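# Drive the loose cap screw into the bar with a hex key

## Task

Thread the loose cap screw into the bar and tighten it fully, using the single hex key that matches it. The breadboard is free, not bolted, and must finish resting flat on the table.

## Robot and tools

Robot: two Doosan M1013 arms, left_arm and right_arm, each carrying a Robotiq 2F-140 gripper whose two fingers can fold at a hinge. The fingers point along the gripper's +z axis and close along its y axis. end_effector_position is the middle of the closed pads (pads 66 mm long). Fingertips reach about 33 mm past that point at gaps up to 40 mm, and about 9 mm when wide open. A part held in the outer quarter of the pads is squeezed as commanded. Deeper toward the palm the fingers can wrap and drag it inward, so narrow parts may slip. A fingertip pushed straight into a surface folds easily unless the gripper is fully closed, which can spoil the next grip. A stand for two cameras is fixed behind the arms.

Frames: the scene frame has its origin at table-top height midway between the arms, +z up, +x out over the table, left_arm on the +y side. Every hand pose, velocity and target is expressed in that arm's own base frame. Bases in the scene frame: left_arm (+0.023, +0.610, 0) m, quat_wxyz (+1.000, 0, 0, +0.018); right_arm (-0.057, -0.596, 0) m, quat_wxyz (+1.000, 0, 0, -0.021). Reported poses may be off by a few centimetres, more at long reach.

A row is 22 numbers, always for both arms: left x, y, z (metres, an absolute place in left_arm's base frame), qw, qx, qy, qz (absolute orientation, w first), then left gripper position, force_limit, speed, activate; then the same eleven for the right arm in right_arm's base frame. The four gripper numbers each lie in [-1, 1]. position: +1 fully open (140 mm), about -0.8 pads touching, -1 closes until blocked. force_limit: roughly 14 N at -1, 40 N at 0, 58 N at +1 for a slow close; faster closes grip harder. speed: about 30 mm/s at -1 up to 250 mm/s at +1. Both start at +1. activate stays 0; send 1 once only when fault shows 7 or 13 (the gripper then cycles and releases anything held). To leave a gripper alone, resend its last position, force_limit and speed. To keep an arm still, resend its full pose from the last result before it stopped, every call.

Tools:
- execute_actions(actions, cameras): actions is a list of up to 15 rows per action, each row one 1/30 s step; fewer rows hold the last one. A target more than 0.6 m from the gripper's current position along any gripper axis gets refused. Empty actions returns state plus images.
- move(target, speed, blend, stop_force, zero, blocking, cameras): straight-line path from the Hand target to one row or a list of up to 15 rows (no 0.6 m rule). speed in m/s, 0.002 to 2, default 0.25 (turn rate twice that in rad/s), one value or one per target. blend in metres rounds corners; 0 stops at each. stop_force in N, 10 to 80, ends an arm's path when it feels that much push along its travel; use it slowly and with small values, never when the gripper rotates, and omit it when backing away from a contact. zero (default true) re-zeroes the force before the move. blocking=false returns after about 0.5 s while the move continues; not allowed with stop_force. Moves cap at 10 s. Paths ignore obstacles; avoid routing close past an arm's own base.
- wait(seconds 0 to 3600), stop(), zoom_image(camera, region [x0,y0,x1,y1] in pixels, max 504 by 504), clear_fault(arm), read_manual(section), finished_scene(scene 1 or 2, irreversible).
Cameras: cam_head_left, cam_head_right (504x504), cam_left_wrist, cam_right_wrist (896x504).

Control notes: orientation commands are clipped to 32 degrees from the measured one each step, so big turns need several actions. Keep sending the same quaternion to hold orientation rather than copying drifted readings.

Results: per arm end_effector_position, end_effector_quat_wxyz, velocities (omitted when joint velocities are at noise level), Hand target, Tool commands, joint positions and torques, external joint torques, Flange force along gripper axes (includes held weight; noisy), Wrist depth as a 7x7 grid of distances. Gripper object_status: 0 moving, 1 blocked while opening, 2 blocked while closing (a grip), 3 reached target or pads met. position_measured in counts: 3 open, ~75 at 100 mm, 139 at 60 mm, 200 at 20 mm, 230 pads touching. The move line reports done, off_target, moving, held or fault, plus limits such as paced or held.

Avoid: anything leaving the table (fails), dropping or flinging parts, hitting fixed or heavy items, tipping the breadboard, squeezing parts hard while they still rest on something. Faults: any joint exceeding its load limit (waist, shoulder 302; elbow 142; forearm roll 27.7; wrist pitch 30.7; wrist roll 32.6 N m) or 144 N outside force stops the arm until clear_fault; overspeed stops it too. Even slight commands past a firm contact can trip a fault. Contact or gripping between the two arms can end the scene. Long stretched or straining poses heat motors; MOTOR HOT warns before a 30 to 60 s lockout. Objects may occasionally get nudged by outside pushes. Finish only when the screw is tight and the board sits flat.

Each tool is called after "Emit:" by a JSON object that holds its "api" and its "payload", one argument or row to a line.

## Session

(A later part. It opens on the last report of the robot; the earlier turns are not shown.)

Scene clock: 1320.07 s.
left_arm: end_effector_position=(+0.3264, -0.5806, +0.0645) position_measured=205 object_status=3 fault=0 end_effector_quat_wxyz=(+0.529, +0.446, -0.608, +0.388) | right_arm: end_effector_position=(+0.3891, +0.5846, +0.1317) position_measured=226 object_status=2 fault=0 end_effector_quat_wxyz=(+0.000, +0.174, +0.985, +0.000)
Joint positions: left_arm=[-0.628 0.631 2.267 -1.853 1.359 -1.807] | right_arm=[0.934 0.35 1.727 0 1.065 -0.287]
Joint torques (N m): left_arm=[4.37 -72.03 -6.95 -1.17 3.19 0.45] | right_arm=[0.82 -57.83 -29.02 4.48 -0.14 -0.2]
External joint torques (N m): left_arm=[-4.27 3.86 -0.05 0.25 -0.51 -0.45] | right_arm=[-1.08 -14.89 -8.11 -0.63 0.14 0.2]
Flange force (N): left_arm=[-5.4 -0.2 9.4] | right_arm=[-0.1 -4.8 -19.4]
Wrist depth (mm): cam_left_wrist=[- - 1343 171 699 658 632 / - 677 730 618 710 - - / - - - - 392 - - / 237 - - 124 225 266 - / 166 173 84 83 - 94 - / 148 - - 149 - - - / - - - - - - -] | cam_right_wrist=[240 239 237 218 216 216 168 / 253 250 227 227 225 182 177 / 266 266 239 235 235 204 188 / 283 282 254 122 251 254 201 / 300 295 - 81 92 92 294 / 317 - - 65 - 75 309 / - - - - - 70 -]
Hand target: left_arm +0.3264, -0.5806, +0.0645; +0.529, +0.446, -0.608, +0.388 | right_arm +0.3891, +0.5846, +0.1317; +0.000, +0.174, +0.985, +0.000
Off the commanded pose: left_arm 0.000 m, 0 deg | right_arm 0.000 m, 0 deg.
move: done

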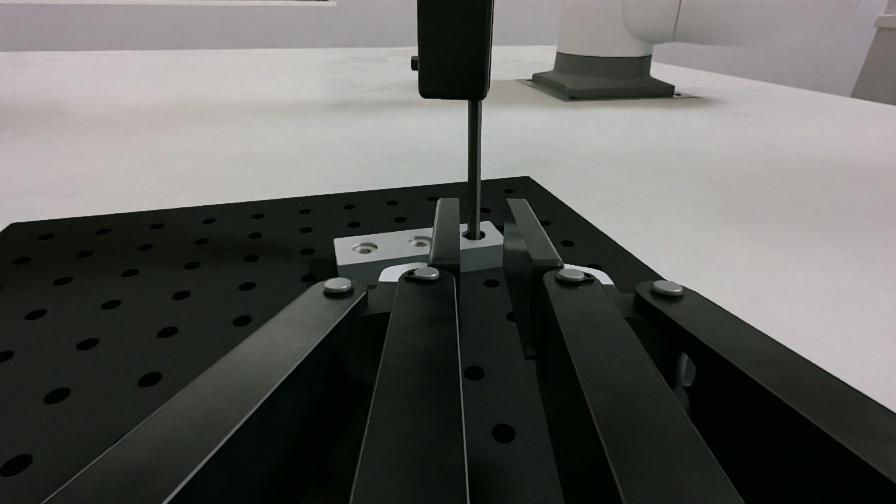

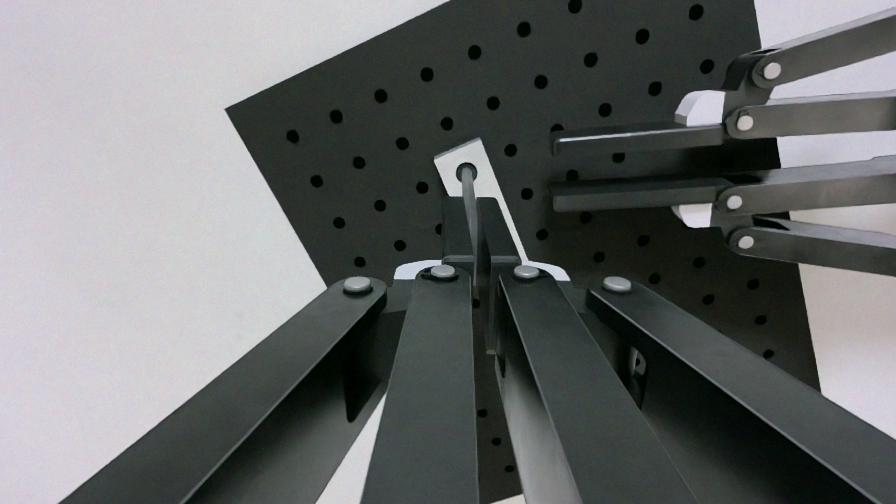

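Emit:
{"api": "move", "payload": {
  "target": [
    [0.3264,-0.5806,0.0645,-0.529,-0.446,0.608,-0.388,-0.6,-1,-1,0,0.3882,0.5829,0.1317,0,0.2588,0.9659,0,-1,1,0,0]
  ],
  "speed": 0.15
}}

Emit:
{"api": "move", "payload": {
  "target": [
    [0.3264,-0.5806,0.0645,-0.529,-0.446,0.608,-0.388,-0.6,-1,-1,0,0.3869,0.5814,0.1317,0,0.342,0.9397,0,-1,1,0,0]
  ],
  "speed": 0.15,
  "cameras": ["cam_left_wrist","cam_right_wrist"]
}}

Emit:
{"api": "zoom_image", "payload": {
  "camera": "cam_left_wrist",
  "region": [400, 60, 560, 260]
}}

Emit:
{"api": "zoom_image", "payload": {
  "camera": "cam_right_wrist",
  "region": [450, 155, 485, 190]
}}

Scene clock: 1328.57 s.
left_arm: end_effector_position=(+0.3264, -0.5806, +0.0645) position_measured=205 object_status=3 fault=0 end_effector_quat_wxyz=(+0.529, +0.446, -0.608, +0.388) | right_arm: end_effector_position=(+0.3882, +0.5829, +0.1317) position_measured=226 object_status=2 fault=0 end_effector_quat_wxyz=(+0.000, +0.259, +0.966, +0.000)
Joint positions: left_arm=[-0.628 0.631 2.267 -1.853 1.359 -1.807] | right_arm=[0.934 0.347 1.731 0 1.064 -0.113]
Joint torques (N m): left_arm=[4.42 -72.14 -7.07 -1.22 3.19 0.44] | right_arm=[0.51 -58.73 -30.41 4.07 -0.26 -0.34]
External joint torques (N m): left_arm=[-4.21 3.95 -0.01 0.3 -0.51 -0.44] | right_arm=[-0.61 -13.73 -6.77 -0.21 0.25 0.34]
Flange force (N): left_arm=[-5.6 -0.3 9.2] | right_arm=[0.0 -5.7 -17.5]
Wrist depth (mm): cam_left_wrist=[2503 - 1258 171 714 656 595 / - 649 732 507 726 589 - / 376 351 381 314 - - - / 223 - 198 202 215 - - / 166 182 84 161 - 93 - / - - - 149 - - - / - - - - - - -] | cam_right_wrist=[240 237 238 219 216 181 167 / 253 252 230 226 225 222 178 / 266 264 240 235 237 191 195 / 282 282 254 122 249 254 260 / 299 297 - 81 92 92 273 / 312 - - 65 - 75 311 / - - - - - 70 -]
Hand target: left_arm +0.3264, -0.5806, +0.0645; +0.529, +0.446, -0.608, +0.388 | right_arm +0.3882, +0.5829, +0.1317; +0.000, +0.259, +0.966, +0.000
Off the commanded pose: left_arm 0.000 m, 0 deg | right_arm 0.000 m, 0 deg.
move: done

Scene clock: 1329.50 s.
left_arm: end_effector_position=(+0.3264, -0.5806, +0.0645) position_measured=205 object_status=3 fault=0 end_effector_quat_wxyz=(+0.529, +0.446, -0.608, +0.388) | right_arm: end_effector_position=(+0.3869, +0.5814, +0.1317) position_measured=226 object_status=2 fault=0 end_effector_quat_wxyz=(+0.000, +0.342, +0.940, +0.000)
Joint positions: left_arm=[-0.628 0.631 2.267 -1.853 1.359 -1.807] | right_arm=[0.934 0.344 1.735 0 1.063 0.061]
Joint torques (N m): left_arm=[4.21 -72.21 -6.99 -1.17 3.22 0.43] | right_arm=[-3.01 -67.68 -36.86 3.05 -0.31 0.2]
External joint torques (N m): left_arm=[-3.98 4.03 0.01 0.26 -0.54 -0.43] | right_arm=[3.06 -4.8 -0.16 0.79 0.31 -0.21]
Flange force (N): left_arm=[-5.9 -0.4 8.9] | right_arm=[3.4 -6.6 -4.5]
Wrist depth (mm): cam_left_wrist=[- 921 - 174 712 659 600 / 691 716 716 493 670 726 - / - - 286 384 - - - / - - 211 202 204 - - / 166 174 84 161 - 92 211 / - - - 149 - - - / - - - - - - -] | cam_right_wrist=[240 239 241 215 215 172 175 / 251 251 232 229 222 182 177 / 265 263 240 235 239 239 243 / 284 285 255 122 248 253 253 / 299 296 - 81 92 92 272 / 314 - - 65 - 75 314 / - - - - - 70 -]
Hand target: left_arm +0.3264, -0.5806, +0.0645; +0.529, +0.446, -0.608, +0.388 | right_arm +0.3869, +0.5814, +0.1317; +0.000, +0.342, +0.940, +0.000
Off the commanded pose: left_arm 0.000 m, 0 deg | right_arm 0.000 m, 0 deg.
move: done

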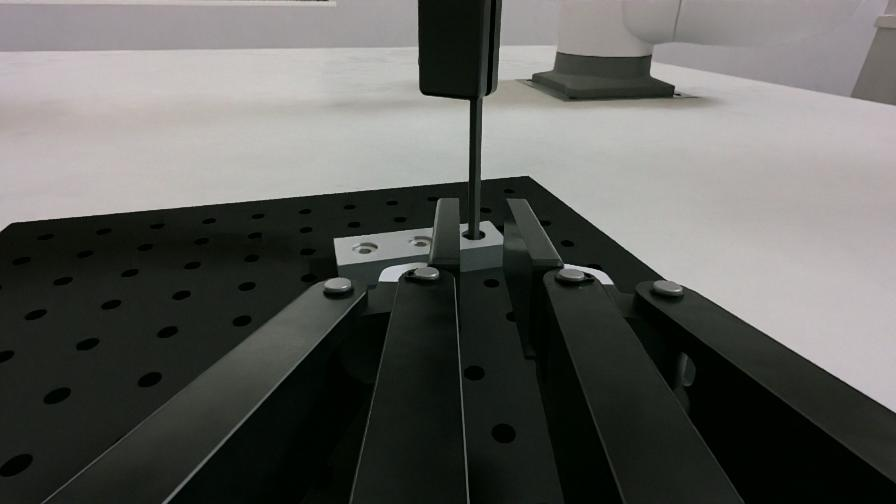

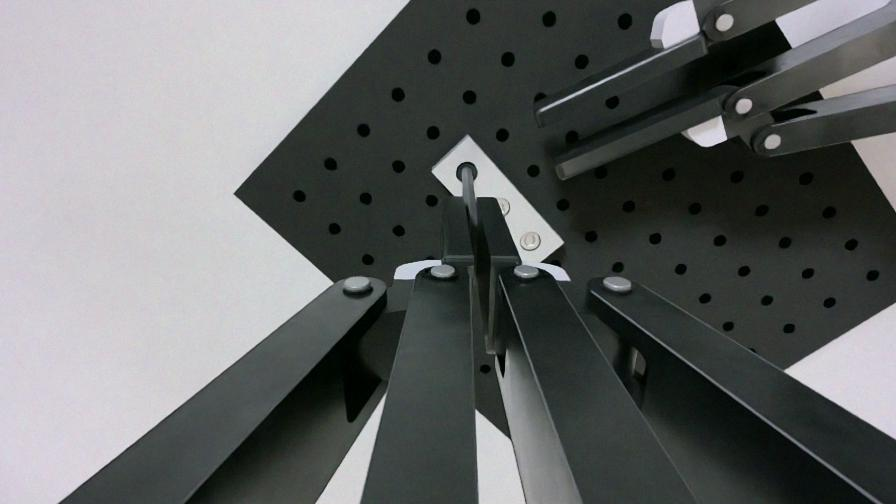

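Scaled by 2.520 from the camera's image (finer frame: 1280x720).

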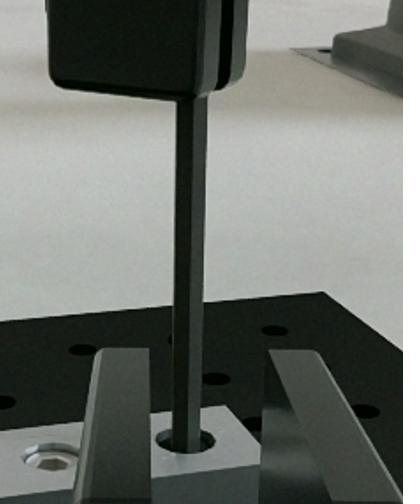

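Scaled by 14.400 from the camera's image (finer frame: 1280x720).

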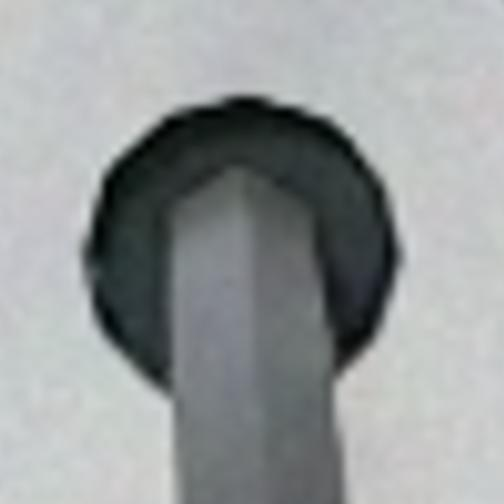

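Emit:
{"api": "move", "payload": {
  "target": [
    [0.3264,-0.5806,0.0645,-0.529,-0.446,0.608,-0.388,-0.6,-1,-1,0,0.3869,0.5814,0.1275,0,0.342,0.9397,0,-1,1,0,0]
  ],
  "speed": 0.01,
  "stop_force": 15,
  "cameras": ["cam_left_wrist","cam_right_wrist"]
}}

Emit:
{"api": "zoom_image", "payload": {
  "camera": "cam_left_wrist",
  "region": [400, 60, 560, 260]
}}

Emit:
{"api": "zoom_image", "payload": {
  "camera": "cam_right_wrist",
  "region": [450, 155, 485, 190]
}}

Scene clock: 1335.00 s.
left_arm: end_effector_position=(+0.3264, -0.5806, +0.0645) position_measured=205 object_status=3 fault=0 end_effector_quat_wxyz=(+0.529, +0.446, -0.608, +0.388) | right_arm: end_effector_position=(+0.3871, +0.5816, +0.1313) position_measured=226 object_status=2 fault=0 end_effector_quat_wxyz=(+0.000, +0.342, +0.940, +0.001)
Joint positions: left_arm=[-0.628 0.631 2.267 -1.853 1.359 -1.807] | right_arm=[0.934 0.344 1.735 0 1.061 0.062]
Joint torques (N m): left_arm=[4.35 -72.18 -6.93 -1.19 3.21 0.45] | right_arm=[0.2 -49.08 -23.65 4.23 -0.27 0.26]
External joint torques (N m): left_arm=[-4.63 4.1 -0.05 0.27 -0.53 -0.45] | right_arm=[-0.15 -22.55 -13.13 -0.4 0.26 -0.26]
Flange force (N): left_arm=[-5.8 -0.1 10.1] | right_arm=[-1.2 -5.2 -30.4]
Wrist depth (mm): cam_left_wrist=[- - 1343 174 712 661 2578 / 547 538 626 184 722 649 664 / 410 413 413 - - 383 394 / 237 210 204 124 215 266 297 / 166 182 84 161 - 94 209 / 148 - - 149 - - - / - - - - - - -] | cam_right_wrist=[239 239 237 217 216 171 174 / 253 248 233 227 222 182 177 / 265 265 240 235 240 240 242 / 282 281 254 122 248 254 254 / 300 296 - 81 92 92 270 / 314 - - 65 - 75 315 / - - - - - 70 -]
Hand target: left_arm +0.3264, -0.5806, +0.0645; +0.529, +0.446, -0.608, +0.388 | right_arm +0.3871, +0.5816, +0.1313; +0.000, +0.342, +0.940, +0.001
Off the commanded pose: left_arm 0.000 m, 0 deg | right_arm 0.004 m, 0 deg.
move: contact (right_arm)

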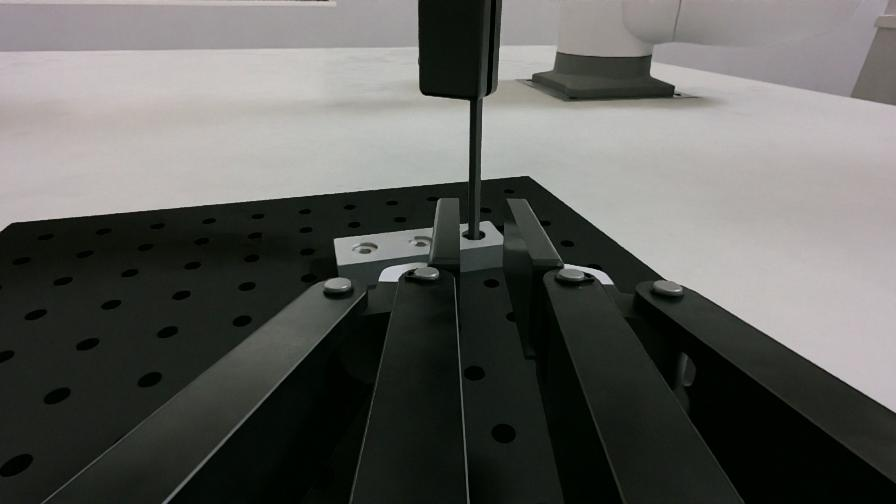

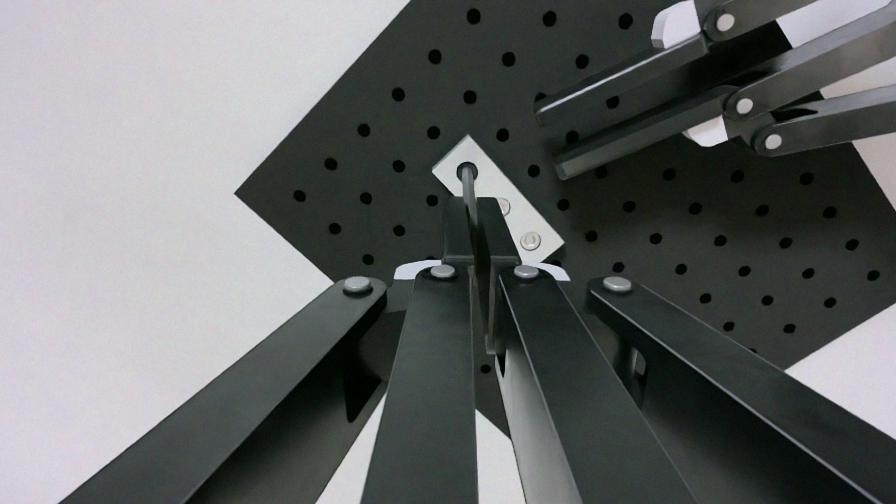

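Scaled by 2.520 from the camera's image (finer frame: 1280x720).

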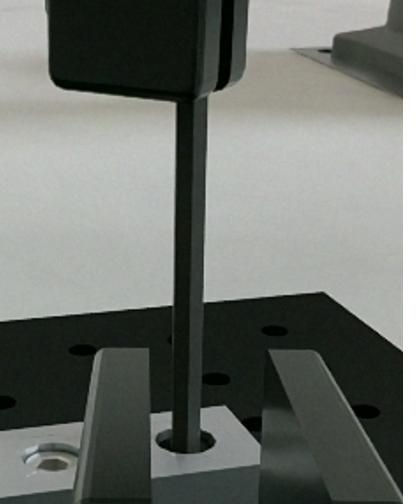

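Scaled by 14.400 from the camera's image (finer frame: 1280x720).

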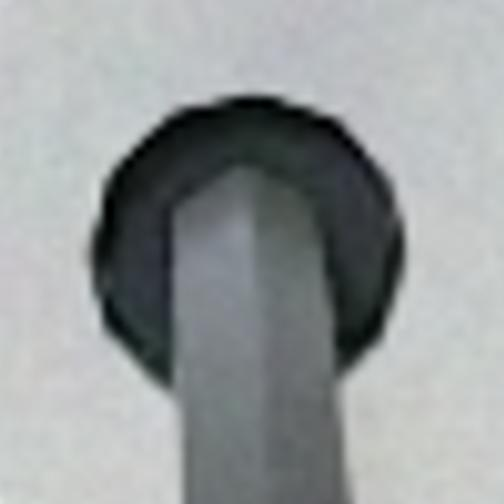

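Emit:
{"api": "move", "payload": {
  "target": [
    [0.3264,-0.5806,0.0645,-0.529,-0.446,0.608,-0.388,-0.6,-1,-1,0,0.38734,0.58186,0.1313,0,0.3173,0.9483,0,-1,1,0,0],
    [0.3264,-0.5806,0.0645,-0.529,-0.446,0.608,-0.388,-0.6,-1,-1,0,0.38654,0.58104,0.1312,0,0.3665,0.9304,0,-1,1,0,0],
    [0.3264,-0.5806,0.0645,-0.529,-0.446,0.608,-0.388,-0.6,-1,-1,0,0.38734,0.58186,0.1311,0,0.3173,0.9483,0,-1,1,0,0],
    [0.3264,-0.5806,0.0645,-0.529,-0.446,0.608,-0.388,-0.6,-1,-1,0,0.3869,0.5814,0.1310,0,0.342,0.9397,0,-1,1,0,0]
  ],
  "speed": 0.1
}}

Emit:
{"api": "move", "payload": {
  "target": [
    [0.3264,-0.5806,0.0645,-0.529,-0.446,0.608,-0.388,-0.6,-1,-1,0,0.3869,0.5814,0.1275,0,0.342,0.9397,0,-1,1,0,0]
  ],
  "speed": 0.01,
  "stop_force": 15,
  "cameras": ["cam_left_wrist","cam_right_wrist"]
}}

Emit:
{"api": "zoom_image", "payload": {
  "camera": "cam_left_wrist",
  "region": [400, 60, 560, 260]
}}

Emit:
{"api": "zoom_image", "payload": {
  "camera": "cam_right_wrist",
  "region": [450, 155, 485, 190]
}}

Scene clock: 1353.00 s.
left_arm: end_effector_position=(+0.3264, -0.5806, +0.0645) position_measured=205 object_status=3 fault=0 end_effector_quat_wxyz=(+0.529, +0.446, -0.608, +0.388) | right_arm: end_effector_position=(+0.3869, +0.5814, +0.1309) position_measured=226 object_status=2 fault=0 end_effector_quat_wxyz=(+0.000, +0.342, +0.940, +0.000)
Joint positions: left_arm=[-0.628 0.631 2.267 -1.853 1.359 -1.807] | right_arm=[0.934 0.345 1.735 0 1.062 0.061]
Joint torques (N m): left_arm=[4.35 -72.31 -6.93 -1.21 3.2 0.42] | right_arm=[-1.62 -60.63 -31.59 3.6 -0.1 0.27]
External joint torques (N m): left_arm=[-4.61 4.22 -0.08 0.29 -0.52 -0.42] | right_arm=[1.41 -11.51 -5.41 0.23 0.08 -0.27]
Flange force (N): left_arm=[-6.1 -0.2 10.1] | right_arm=[1.0 -5.4 -14.2]
Wrist depth (mm): cam_left_wrist=[- - - 174 712 664 2930 / - - - - 735 651 624 / 381 376 - 417 - - - / - - 205 137 226 - - / 167 182 84 161 - 93 220 / 148 - - 149 - - - / - - - - - - -] | cam_right_wrist=[240 239 238 215 216 171 173 / 251 252 232 228 222 182 177 / 265 265 240 234 236 238 241 / 281 281 255 122 248 253 253 / 297 296 - 81 92 92 269 / 312 - - 65 - 75 308 / - - - - - 70 -]
Hand target: left_arm +0.3264, -0.5806, +0.0645; +0.529, +0.446, -0.608, +0.388 | right_arm +0.3869, +0.5814, +0.1310; +0.000, +0.342, +0.940, +0.000
Off the commanded pose: left_arm 0.000 m, 0 deg | right_arm 0.000 m, 0 deg.
move: done

Scene clock: 1353.67 s.
left_arm: end_effector_position=(+0.3264, -0.5806, +0.0645) position_measured=205 object_status=3 fault=0 end_effector_quat_wxyz=(+0.529, +0.446, -0.608, +0.388) | right_arm: end_effector_position=(+0.3870, +0.5816, +0.1306) position_measured=226 object_status=2 fault=0 end_effector_quat_wxyz=(+0.000, +0.342, +0.940, +0.000)
Joint positions: left_arm=[-0.628 0.631 2.267 -1.853 1.359 -1.807] | right_arm=[0.934 0.345 1.736 0 1.06 0.062]
Joint torques (N m): left_arm=[4.17 -71.98 -7.03 -1.2 3.2 0.43] | right_arm=[0.61 -42.88 -19.19 4.43 -0.2 0.31]
External joint torques (N m): left_arm=[-4.31 3.84 0.01 0.27 -0.52 -0.43] | right_arm=[-0.57 -29.45 -17.91 -0.58 0.17 -0.31]
Flange force (N): left_arm=[-5.4 -0.1 9.4] | right_arm=[-1.9 -5.3 -40.1]
Wrist depth (mm): cam_left_wrist=[- - 1228 173 699 664 598 / - 549 857 496 673 - - / - 458 - 317 - - 360 / 233 - 237 136 215 268 298 / 166 181 84 161 - 94 220 / - - - 149 - - - / - - - - - - -] | cam_right_wrist=[238 238 237 215 215 171 175 / 252 251 231 228 221 181 176 / 265 265 239 233 239 239 241 / 281 283 254 121 247 252 253 / 299 295 - 81 92 92 269 / 314 - - 66 - 75 312 / - - - - - 70 -]
Hand target: left_arm +0.3264, -0.5806, +0.0645; +0.529, +0.446, -0.608, +0.388 | right_arm +0.3870, +0.5815, +0.1306; +0.000, +0.342, +0.940, +0.000
Off the commanded pose: left_arm 0.000 m, 0 deg | right_arm 0.003 m, 0 deg.
move: contact (right_arm)

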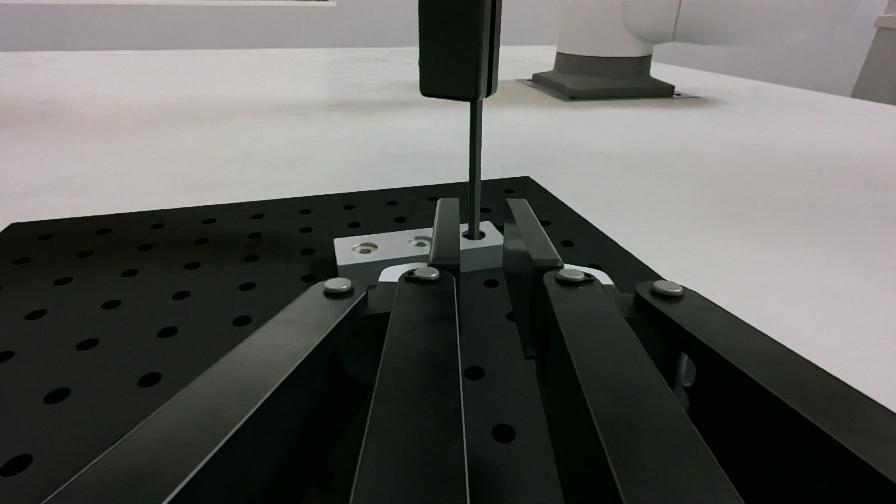

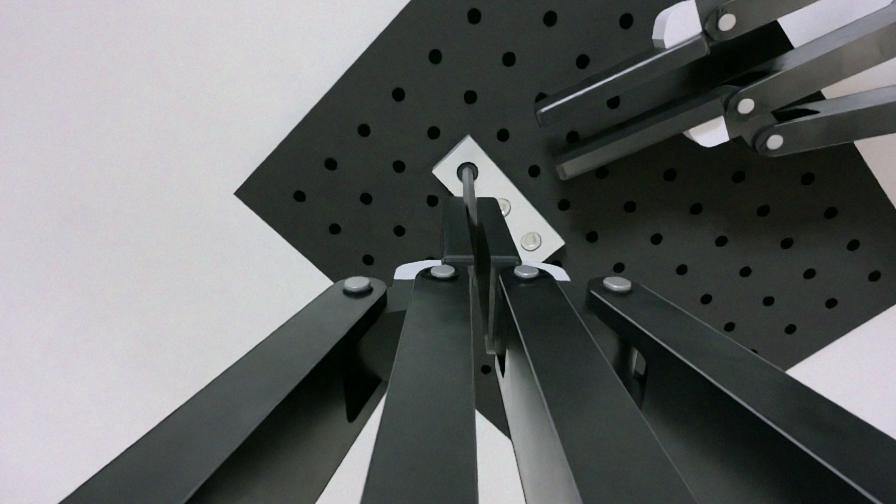

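Scaled by 2.520 from the camera's image (finer frame: 1280x720).

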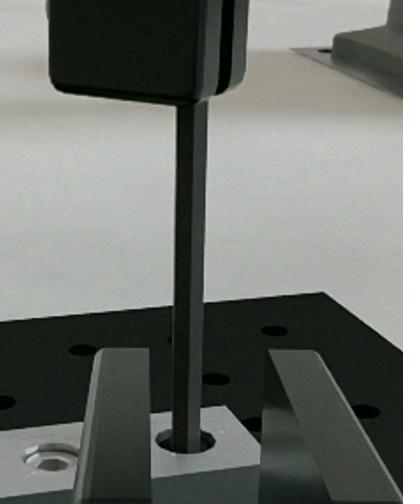

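Scaled by 14.400 from the camera's image (finer frame: 1280x720).

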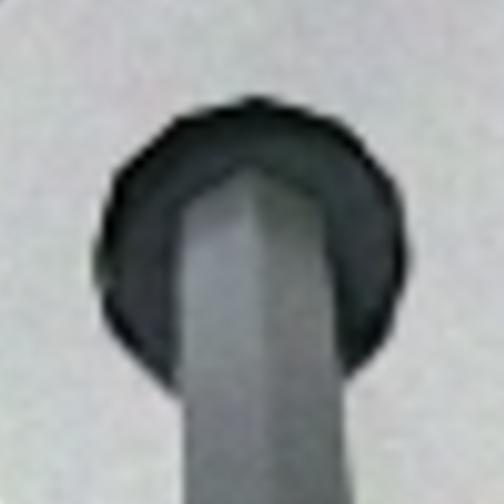

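Emit:
{"api": "move", "payload": {
  "target": [
    [0.3264,-0.5806,0.0645,-0.529,-0.446,0.608,-0.388,-0.6,-1,-1,0,0.3838,0.5792,0.1308,0,0.5,0.866,0,-1,1,0,0]
  ],
  "speed": 0.2,
  "cameras": ["cam_right_wrist"]
}}

Emit:
{"api": "zoom_image", "payload": {
  "camera": "cam_right_wrist",
  "region": [450, 155, 485, 190]
}}

Emit:
{"api": "move", "payload": {
  "target": [
    [0.3264,-0.5806,0.0645,-0.529,-0.446,0.608,-0.388,-0.6,-1,-1,0,0.3801,0.5782,0.1308,0,0.6428,0.766,0,-1,1,0,0]
  ],
  "speed": 0.2,
  "cameras": ["cam_left_wrist","cam_right_wrist"]
}}

Emit:
{"api": "zoom_image", "payload": {
  "camera": "cam_right_wrist",
  "region": [450, 155, 485, 190]
}}

Emit:
{"api": "zoom_image", "payload": {
  "camera": "cam_left_wrist",
  "region": [400, 60, 560, 260]
}}

Scene clock: 1367.13 s.
left_arm: end_effector_position=(+0.3264, -0.5806, +0.0645) position_measured=205 object_status=3 fault=0 end_effector_quat_wxyz=(+0.529, +0.446, -0.608, +0.388) | right_arm: end_effector_position=(+0.3838, +0.5792, +0.1308) position_measured=226 object_status=2 fault=0 end_effector_quat_wxyz=(+0.000, +0.500, +0.866, +0.000)
Joint positions: left_arm=[-0.628 0.631 2.267 -1.853 1.359 -1.807] | right_arm=[0.936 0.34 1.743 0 1.059 0.412]
Joint torques (N m): left_arm=[4.56 -71.93 -7.07 -1.2 3.2 0.4] | right_arm=[-1.96 -56.01 -31.08 5.57 -2.32 2.36]
External joint torques (N m): left_arm=[-4.59 3.77 0.04 0.27 -0.52 -0.4] | right_arm=[2.02 -15.52 -5.87 -1.74 2.29 -2.37]
Flange force (N): left_arm=[-5.3 0.2 9.8] | right_arm=[-4.4 -7.7 -21.7]
Wrist depth (mm): cam_left_wrist=[- 1983 - 176 701 659 611 / 699 - - 194 732 732 - / - 351 - - 390 - 427 / 226 223 202 203 214 - 276 / 167 181 84 161 - 94 - / 148 - - 149 - - - / - - - - - - -] | cam_right_wrist=[238 238 235 214 212 171 215 / 252 251 247 225 223 226 226 / 266 266 245 233 235 239 239 / 281 279 253 121 251 254 253 / 300 301 - 81 92 86 292 / 314 - - 66 - 75 313 / - - - - - 70 -]
Hand target: left_arm +0.3264, -0.5806, +0.0645; +0.529, +0.446, -0.608, +0.388 | right_arm +0.3838, +0.5792, +0.1308; +0.000, +0.500, +0.866, +0.000
Off the commanded pose: left_arm 0.000 m, 0 deg | right_arm 0.000 m, 0 deg.
move: done

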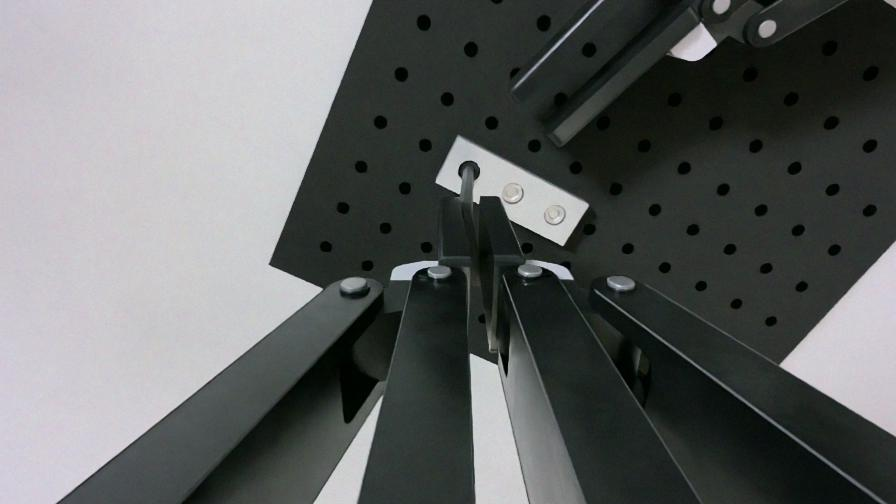

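Scaled by 14.400 from the camera's image (finer frame: 1280x720).

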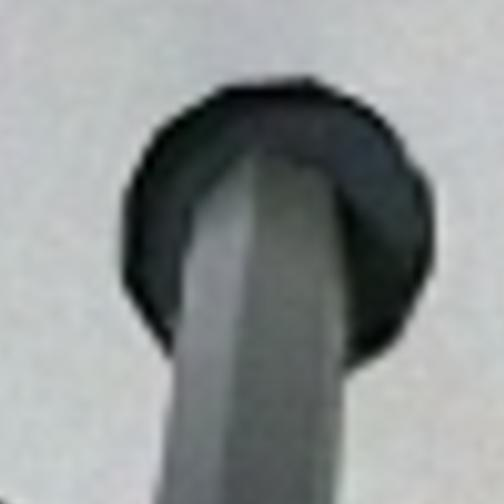

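Scene clock: 1368.37 s.
left_arm: end_effector_position=(+0.3264, -0.5806, +0.0645) position_measured=205 object_status=3 fault=0 end_effector_quat_wxyz=(+0.529, +0.446, -0.608, +0.388) | right_arm: end_effector_position=(+0.3801, +0.5782, +0.1308) position_measured=226 object_status=2 fault=0 end_effector_quat_wxyz=(+0.000, +0.643, +0.766, +0.000)
Joint positions: left_arm=[-0.628 0.631 2.267 -1.853 1.359 -1.807] | right_arm=[0.939 0.336 1.749 0 1.057 0.765]
Joint torques (N m): left_arm=[4.31 -71.81 -7 -1.17 3.18 0.45] | right_arm=[-6.44 -58.99 -33.74 3.41 -2.56 2.3]
External joint torques (N m): left_arm=[-4.21 3.65 0.01 0.25 -0.51 -0.45] | right_arm=[6.3 -12.41 -3.29 0.41 2.51 -2.3]
Flange force (N): left_arm=[-5.0 -0.1 9.1] | right_arm=[-2.8 -10.6 -17.3]
Wrist depth (mm): cam_left_wrist=[- 1246 - 182 704 664 623 / - - 568 193 - - - / 379 354 417 - - 360 - / - - 204 202 226 279 264 / 166 174 84 161 - 94 217 / - - - 149 - - - / - - - - - - -] | cam_right_wrist=[238 237 218 212 212 214 215 / 249 249 244 226 225 227 228 / 265 263 244 231 236 240 240 / 280 281 252 117 251 255 254 / 298 294 - 81 92 86 277 / 314 - - 66 - 75 316 / - - - - - 71 -]
Hand target: left_arm +0.3264, -0.5806, +0.0645; +0.529, +0.446, -0.608, +0.388 | right_arm +0.3801, +0.5782, +0.1308; +0.000, +0.643, +0.766, +0.000
Off the commanded pose: left_arm 0.000 m, 0 deg | right_arm 0.000 m, 0 deg.
move: done

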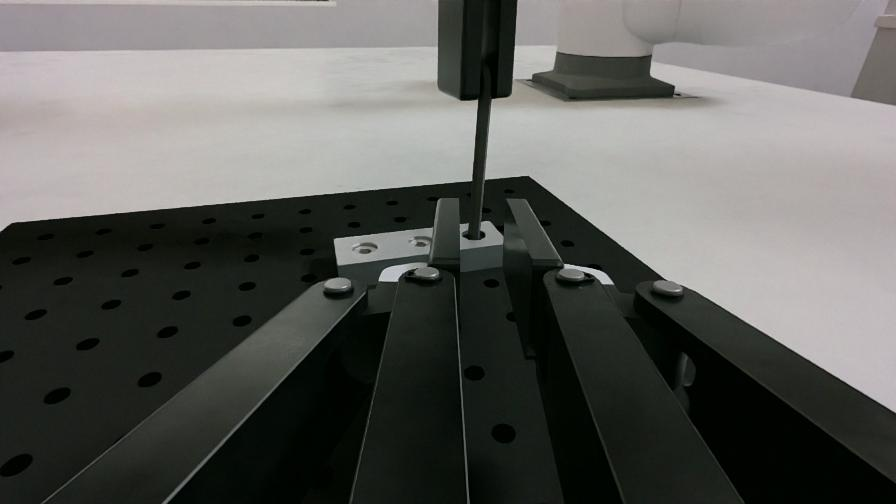

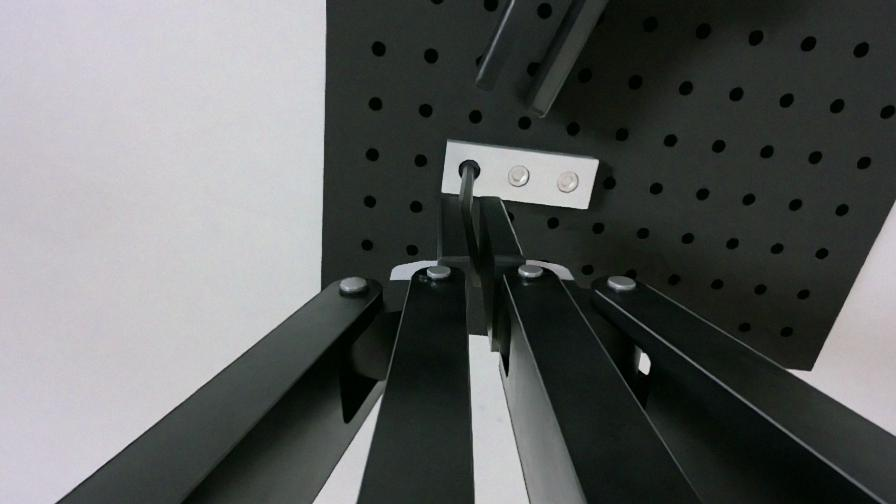

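Scaled by 14.400 from the camera's image (finer frame: 1280x720).

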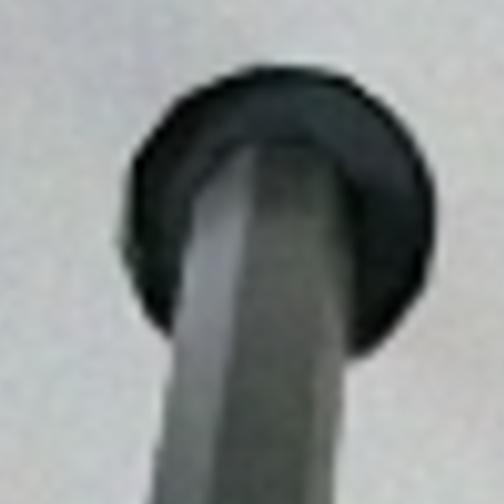

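Scaled by 2.520 from the camera's image (finer frame: 1280x720).

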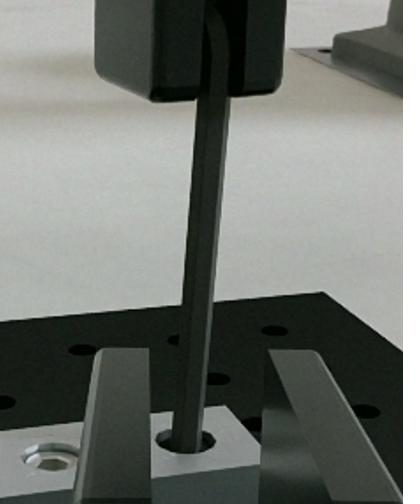

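Emit:
{"api": "move", "payload": {
  "target": [
    [0.3264,-0.5806,0.0645,-0.529,-0.446,0.608,-0.388,-0.6,-1,-1,0,0.3838,0.5792,0.1309,0,0.5,0.866,0,-1,1,0,0],
    [0.3308,-0.5820,0.070,-0.529,-0.446,0.608,-0.388,-0.6,-1,-1,0,0.3869,0.5814,0.1309,0,0.342,0.9397,0,-1,1,0,0]
  ],
  "speed": 0.2,
  "blend": [0.02,0],
  "cameras": ["cam_left_wrist","cam_right_wrist"]
}}

Emit:
{"api": "zoom_image", "payload": {
  "camera": "cam_right_wrist",
  "region": [450, 155, 485, 190]
}}

Emit:
{"api": "zoom_image", "payload": {
  "camera": "cam_left_wrist",
  "region": [400, 60, 560, 260]
}}

Scene clock: 1384.57 s.
left_arm: end_effector_position=(+0.3308, -0.5820, +0.0700) position_measured=205 object_status=3 fault=0 end_effector_quat_wxyz=(+0.529, +0.446, -0.608, +0.388) | right_arm: end_effector_position=(+0.3869, +0.5814, +0.1309) position_measured=226 object_status=2 fault=0 end_effector_quat_wxyz=(+0.000, +0.342, +0.940, +0.000)
Joint positions: left_arm=[-0.626 0.622 2.259 -1.847 1.355 -1.823] | right_arm=[0.934 0.345 1.736 0 1.061 0.062]
Joint torques (N m): left_arm=[4.05 -71.98 -7.76 -1.26 3.18 0.42] | right_arm=[0.85 -66.81 -37.31 4.67 -0.71 -0.08]
External joint torques (N m): left_arm=[-3.99 3.9 0.1 0.28 -0.51 -0.42] | right_arm=[-0.97 -5.51 0.22 -0.82 0.69 0.08]
Flange force (N): left_arm=[-5.5 -0.3 8.7] | right_arm=[-2.1 -7.8 -5.4]
Wrist depth (mm): cam_left_wrist=[1842 2096 - 175 699 664 629 / 591 - 586 191 668 - 770 / 437 463 448 367 409 373 428 / - 238 - 137 225 304 - / 185 185 84 171 - 92 - / - - - 157 - - - / - - - - - - -] | cam_right_wrist=[238 238 237 212 215 166 177 / 251 250 232 229 221 182 171 / 265 264 240 234 237 239 239 / 280 280 255 121 247 253 253 / 299 295 - 81 92 92 269 / 313 - - 65 - 75 313 / - - - - - 72 -]
Hand target: left_arm +0.3308, -0.5820, +0.0700; +0.529, +0.446, -0.608, +0.388 | right_arm +0.3869, +0.5814, +0.1309; +0.000, +0.342, +0.940, +0.000
Off the commanded pose: left_arm 0.000 m, 0 deg | right_arm 0.000 m, 0 deg.
move: done

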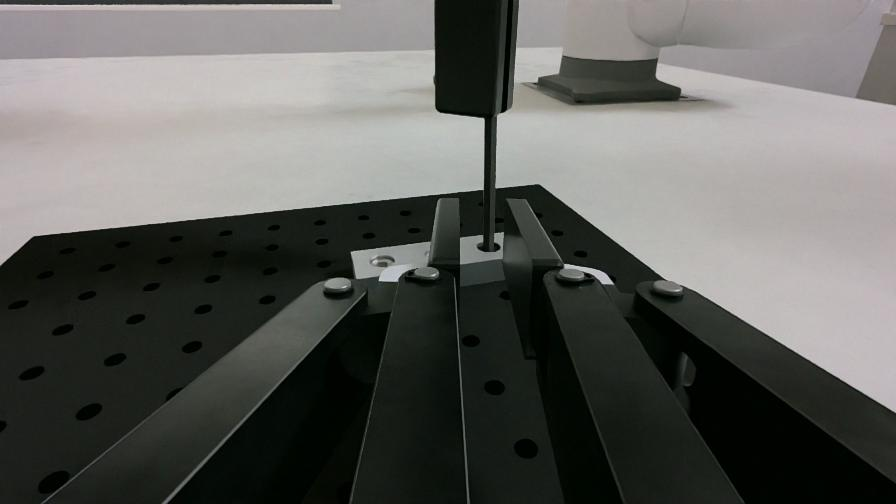

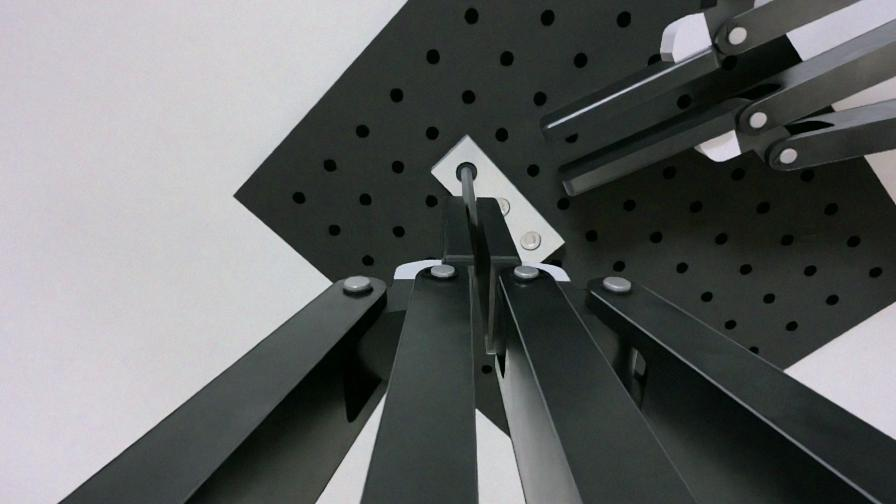

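Scaled by 14.400 from the camera's image (finer frame: 1280x720).

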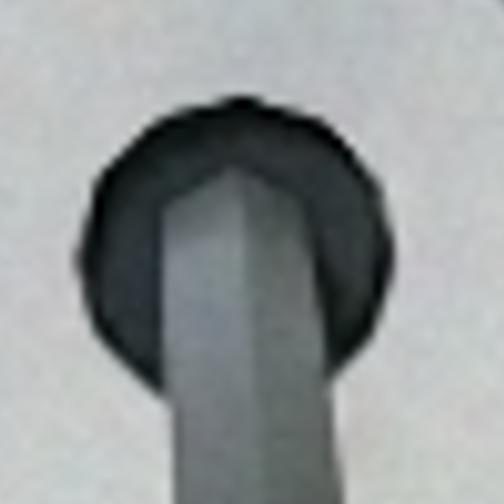

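Scaled by 2.520 from the camera's image (finer frame: 1280x720).

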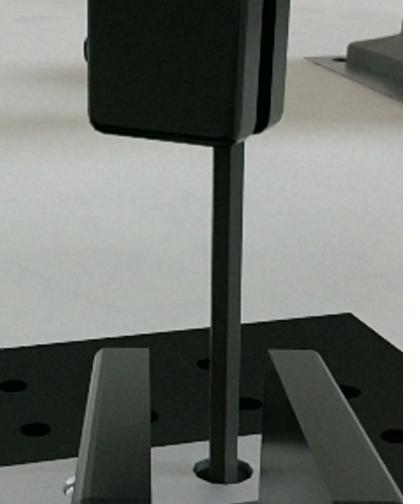

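Emit:
{"api": "move", "payload": {
  "target": [
    [0.315,-0.6247,0.070,-0.529,-0.446,0.608,-0.388,-0.6,-1,-1,0,0.3869,0.5814,0.1309,0,0.342,0.9397,0,-1,1,0,0],
    [0.315,-0.6247,0.070,-0.529,-0.446,0.608,-0.388,-1,0,-1,0,0.3869,0.5814,0.1309,0,0.342,0.9397,0,-1,1,0,0]
  ],
  "speed": 0.08,
  "cameras": ["cam_left_wrist","cam_right_wrist"]
}}

Emit:
{"api": "zoom_image", "payload": {
  "camera": "cam_left_wrist",
  "region": [400, 100, 560, 300]
}}

Scene clock: 1392.20 s.
left_arm: end_effector_position=(+0.3149, -0.6247, +0.0700) position_measured=225 object_status=0 fault=0 end_effector_quat_wxyz=(+0.529, +0.446, -0.608, +0.388) | right_arm: end_effector_position=(+0.3869, +0.5814, +0.1309) position_measured=226 object_status=2 fault=0 end_effector_quat_wxyz=(+0.000, +0.342, +0.940, +0.000)
Joint positions: left_arm=[-0.71 0.629 2.238 -1.927 1.329 -1.831] | right_arm=[0.934 0.345 1.736 0 1.061 0.061]
Joint torques (N m): left_arm=[12.94 -74.27 -25.18 -10.12 0.04 1.09] | right_arm=[1.89 -68.24 -38.02 5.11 -1.1 -0.06]
External joint torques (N m): left_arm=[-12.98 4.74 16.62 9.03 2.63 -1.09] | right_arm=[-1.71 -4.42 0.94 -1.26 1.09 0.06]
Flange force (N): left_arm=[-3.4 27.0 -2.3] | right_arm=[-3.2 -7.4 -4.5]
Wrist depth (mm): cam_left_wrist=[- 1968 - 134 677 614 572 / 635 693 654 141 673 600 - / - - - 366 407 403 372 / - 237 234 119 119 - 305 / - - 87 94 - 225 225 / 151 - - - - - - / - - - - - 69 -] | cam_right_wrist=[238 238 239 215 211 159 151 / 251 249 232 226 176 168 172 / 267 271 239 234 187 180 241 / 282 281 254 121 247 252 253 / 298 295 - 81 92 93 270 / 314 - - 65 - 75 312 / - - - - - 72 -]
Hand target: left_arm +0.3150, -0.6247, +0.0700; +0.529, +0.446, -0.608, +0.388 | right_arm +0.3869, +0.5814, +0.1309; +0.000, +0.342, +0.940, +0.000
Off the commanded pose: left_arm 0.000 m, 0 deg | right_arm 0.000 m, 0 deg.
move: done

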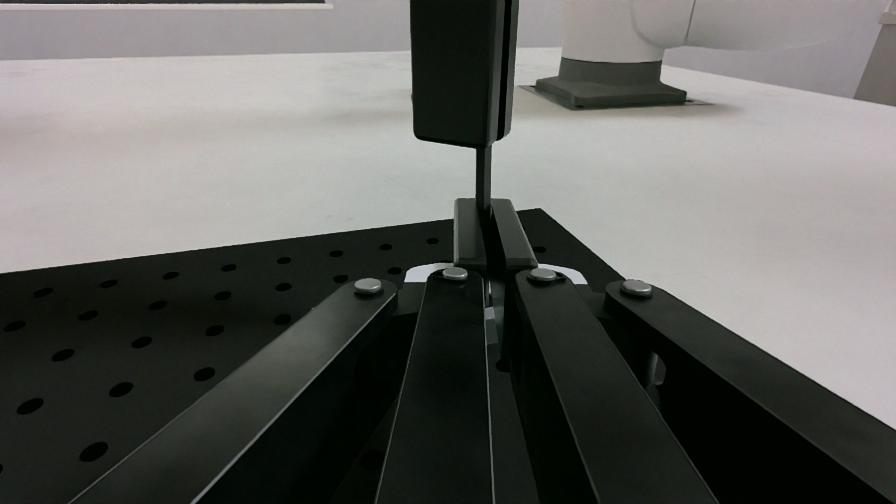

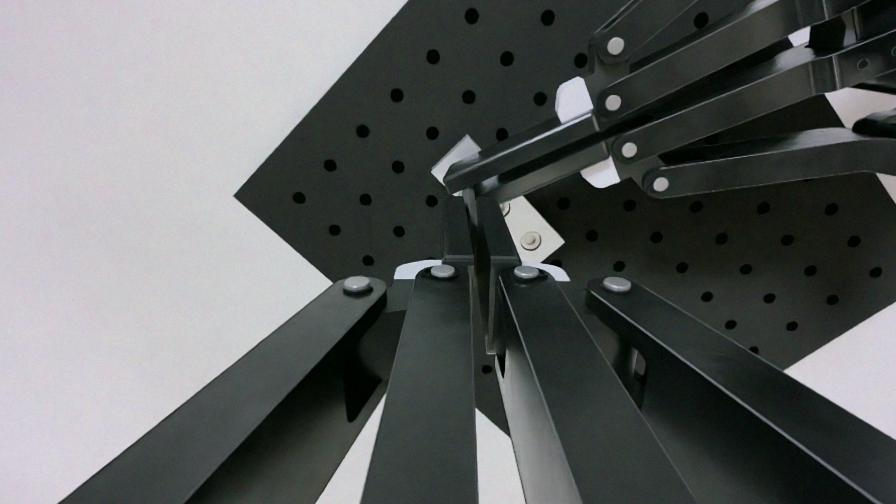

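Scaled by 2.520 from the camera's image (finer frame: 1280x720).

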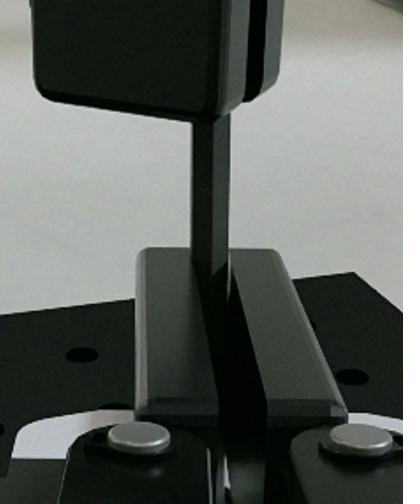

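Emit:
{"api": "move", "payload": {
  "target": [
    [0.314,-0.6244,0.070,-0.529,-0.446,0.608,-0.388,-1,0,-1,0,0.3869,0.5814,0.1309,0,0.342,0.9397,0,-1,1,0,0],
    [0.314,-0.6244,0.070,-0.529,-0.446,0.608,-0.388,-1,0,-1,0,0.3869,0.5814,0.1309,0,0.342,0.9397,0,-0.55,1,-1,0]
  ],
  "speed": 0.02,
  "cameras": ["cam_left_wrist","cam_right_wrist"]
}}

Emit:
{"api": "zoom_image", "payload": {
  "camera": "cam_right_wrist",
  "region": [380, 140, 560, 300]
}}

Emit:
{"api": "zoom_image", "payload": {
  "camera": "cam_left_wrist",
  "region": [400, 60, 560, 260]
}}

Scene clock: 1400.17 s.
left_arm: end_effector_position=(+0.3140, -0.6244, +0.0700) position_measured=225 object_status=2 fault=0 end_effector_quat_wxyz=(+0.529, +0.446, -0.608, +0.388) | right_arm: end_effector_position=(+0.3869, +0.5814, +0.1309) position_measured=199 object_status=0 fault=0 end_effector_quat_wxyz=(+0.000, +0.342, +0.940, +0.000)
Joint positions: left_arm=[-0.711 0.628 2.24 -1.928 1.33 -1.829] | right_arm=[0.934 0.345 1.736 0 1.061 0.061]
Joint torques (N m): left_arm=[9.71 -74.77 -17.69 -6.27 1.91 0.82] | right_arm=[-0.15 -67.04 -36.88 4.13 -0.6 0.03]
External joint torques (N m): left_arm=[-9.79 5.34 9.11 5.17 0.76 -0.82] | right_arm=[0.11 -5.09 -0.12 -0.29 0.59 -0.03]
Flange force (N): left_arm=[-5.6 14.7 4.7] | right_arm=[-0.6 -6.6 -5.2]
Wrist depth (mm): cam_left_wrist=[- 1632 - 126 663 626 572 / - 791 777 134 677 589 600 / 438 377 - 160 446 434 441 / - 303 248 116 221 - - / - - 87 94 - - - / - - - - - - - / - - - - - - -] | cam_right_wrist=[239 237 238 215 212 159 150 / 250 250 231 226 175 170 171 / 266 263 239 233 188 181 241 / 282 281 251 121 247 253 253 / 300 290 92 92 95 86 270 / - 66 73 69 - 72 69 / - - - - - - -]
Hand target: left_arm +0.3140, -0.6244, +0.0700; +0.529, +0.446, -0.608, +0.388 | right_arm +0.3869, +0.5814, +0.1309; +0.000, +0.342, +0.940, +0.000
Off the commanded pose: left_arm 0.000 m, 0 deg | right_arm 0.000 m, 0 deg.
move: done

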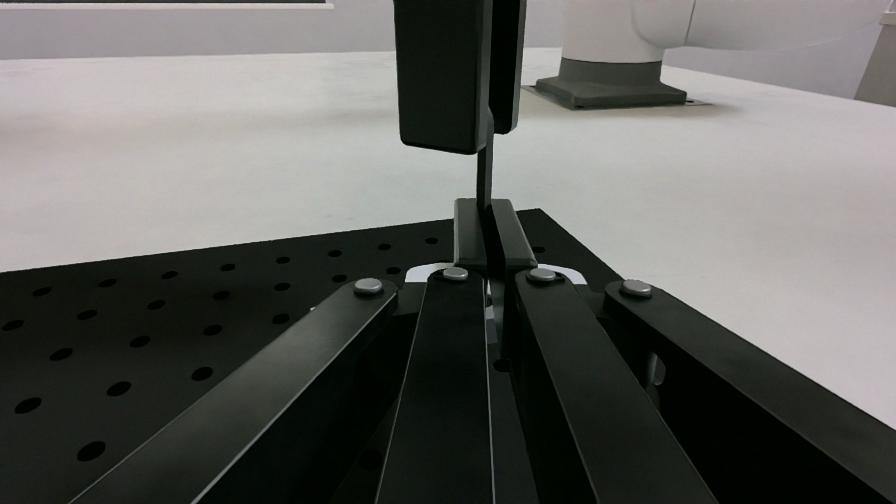

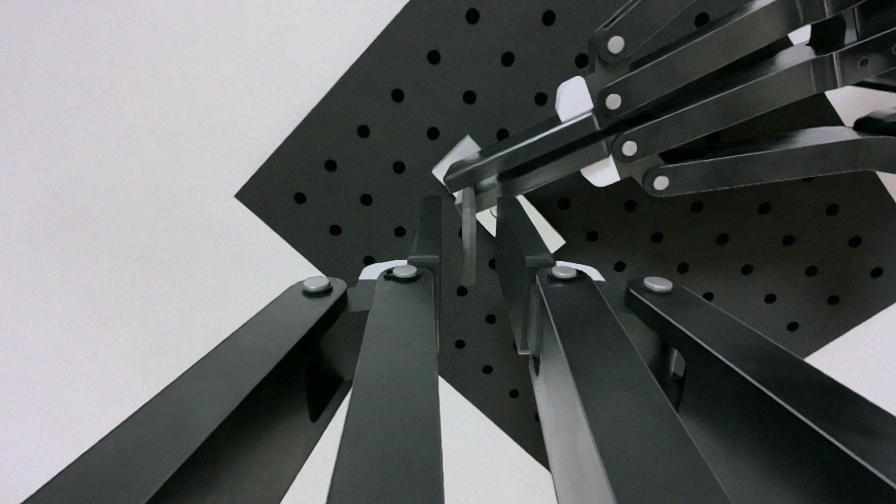

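Scaled by 2.800 from the camera's image (finer frame: 1280x720).

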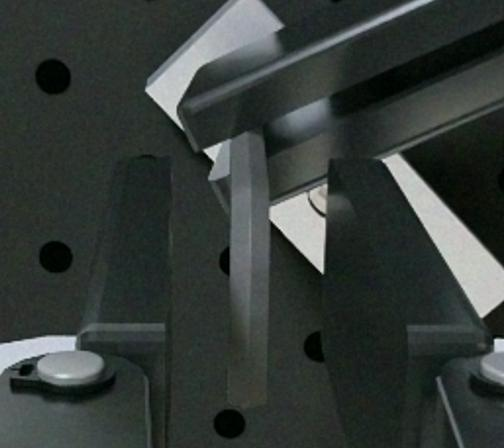

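Scaled by 2.520 from the camera's image (finer frame: 1280x720).

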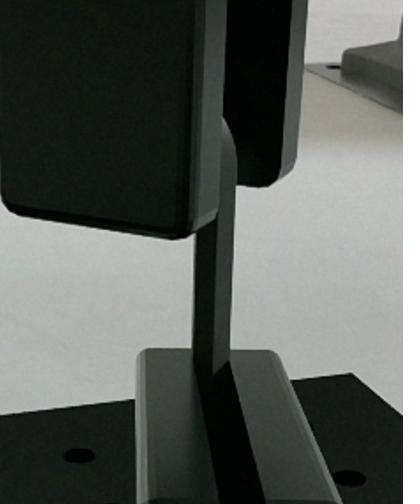

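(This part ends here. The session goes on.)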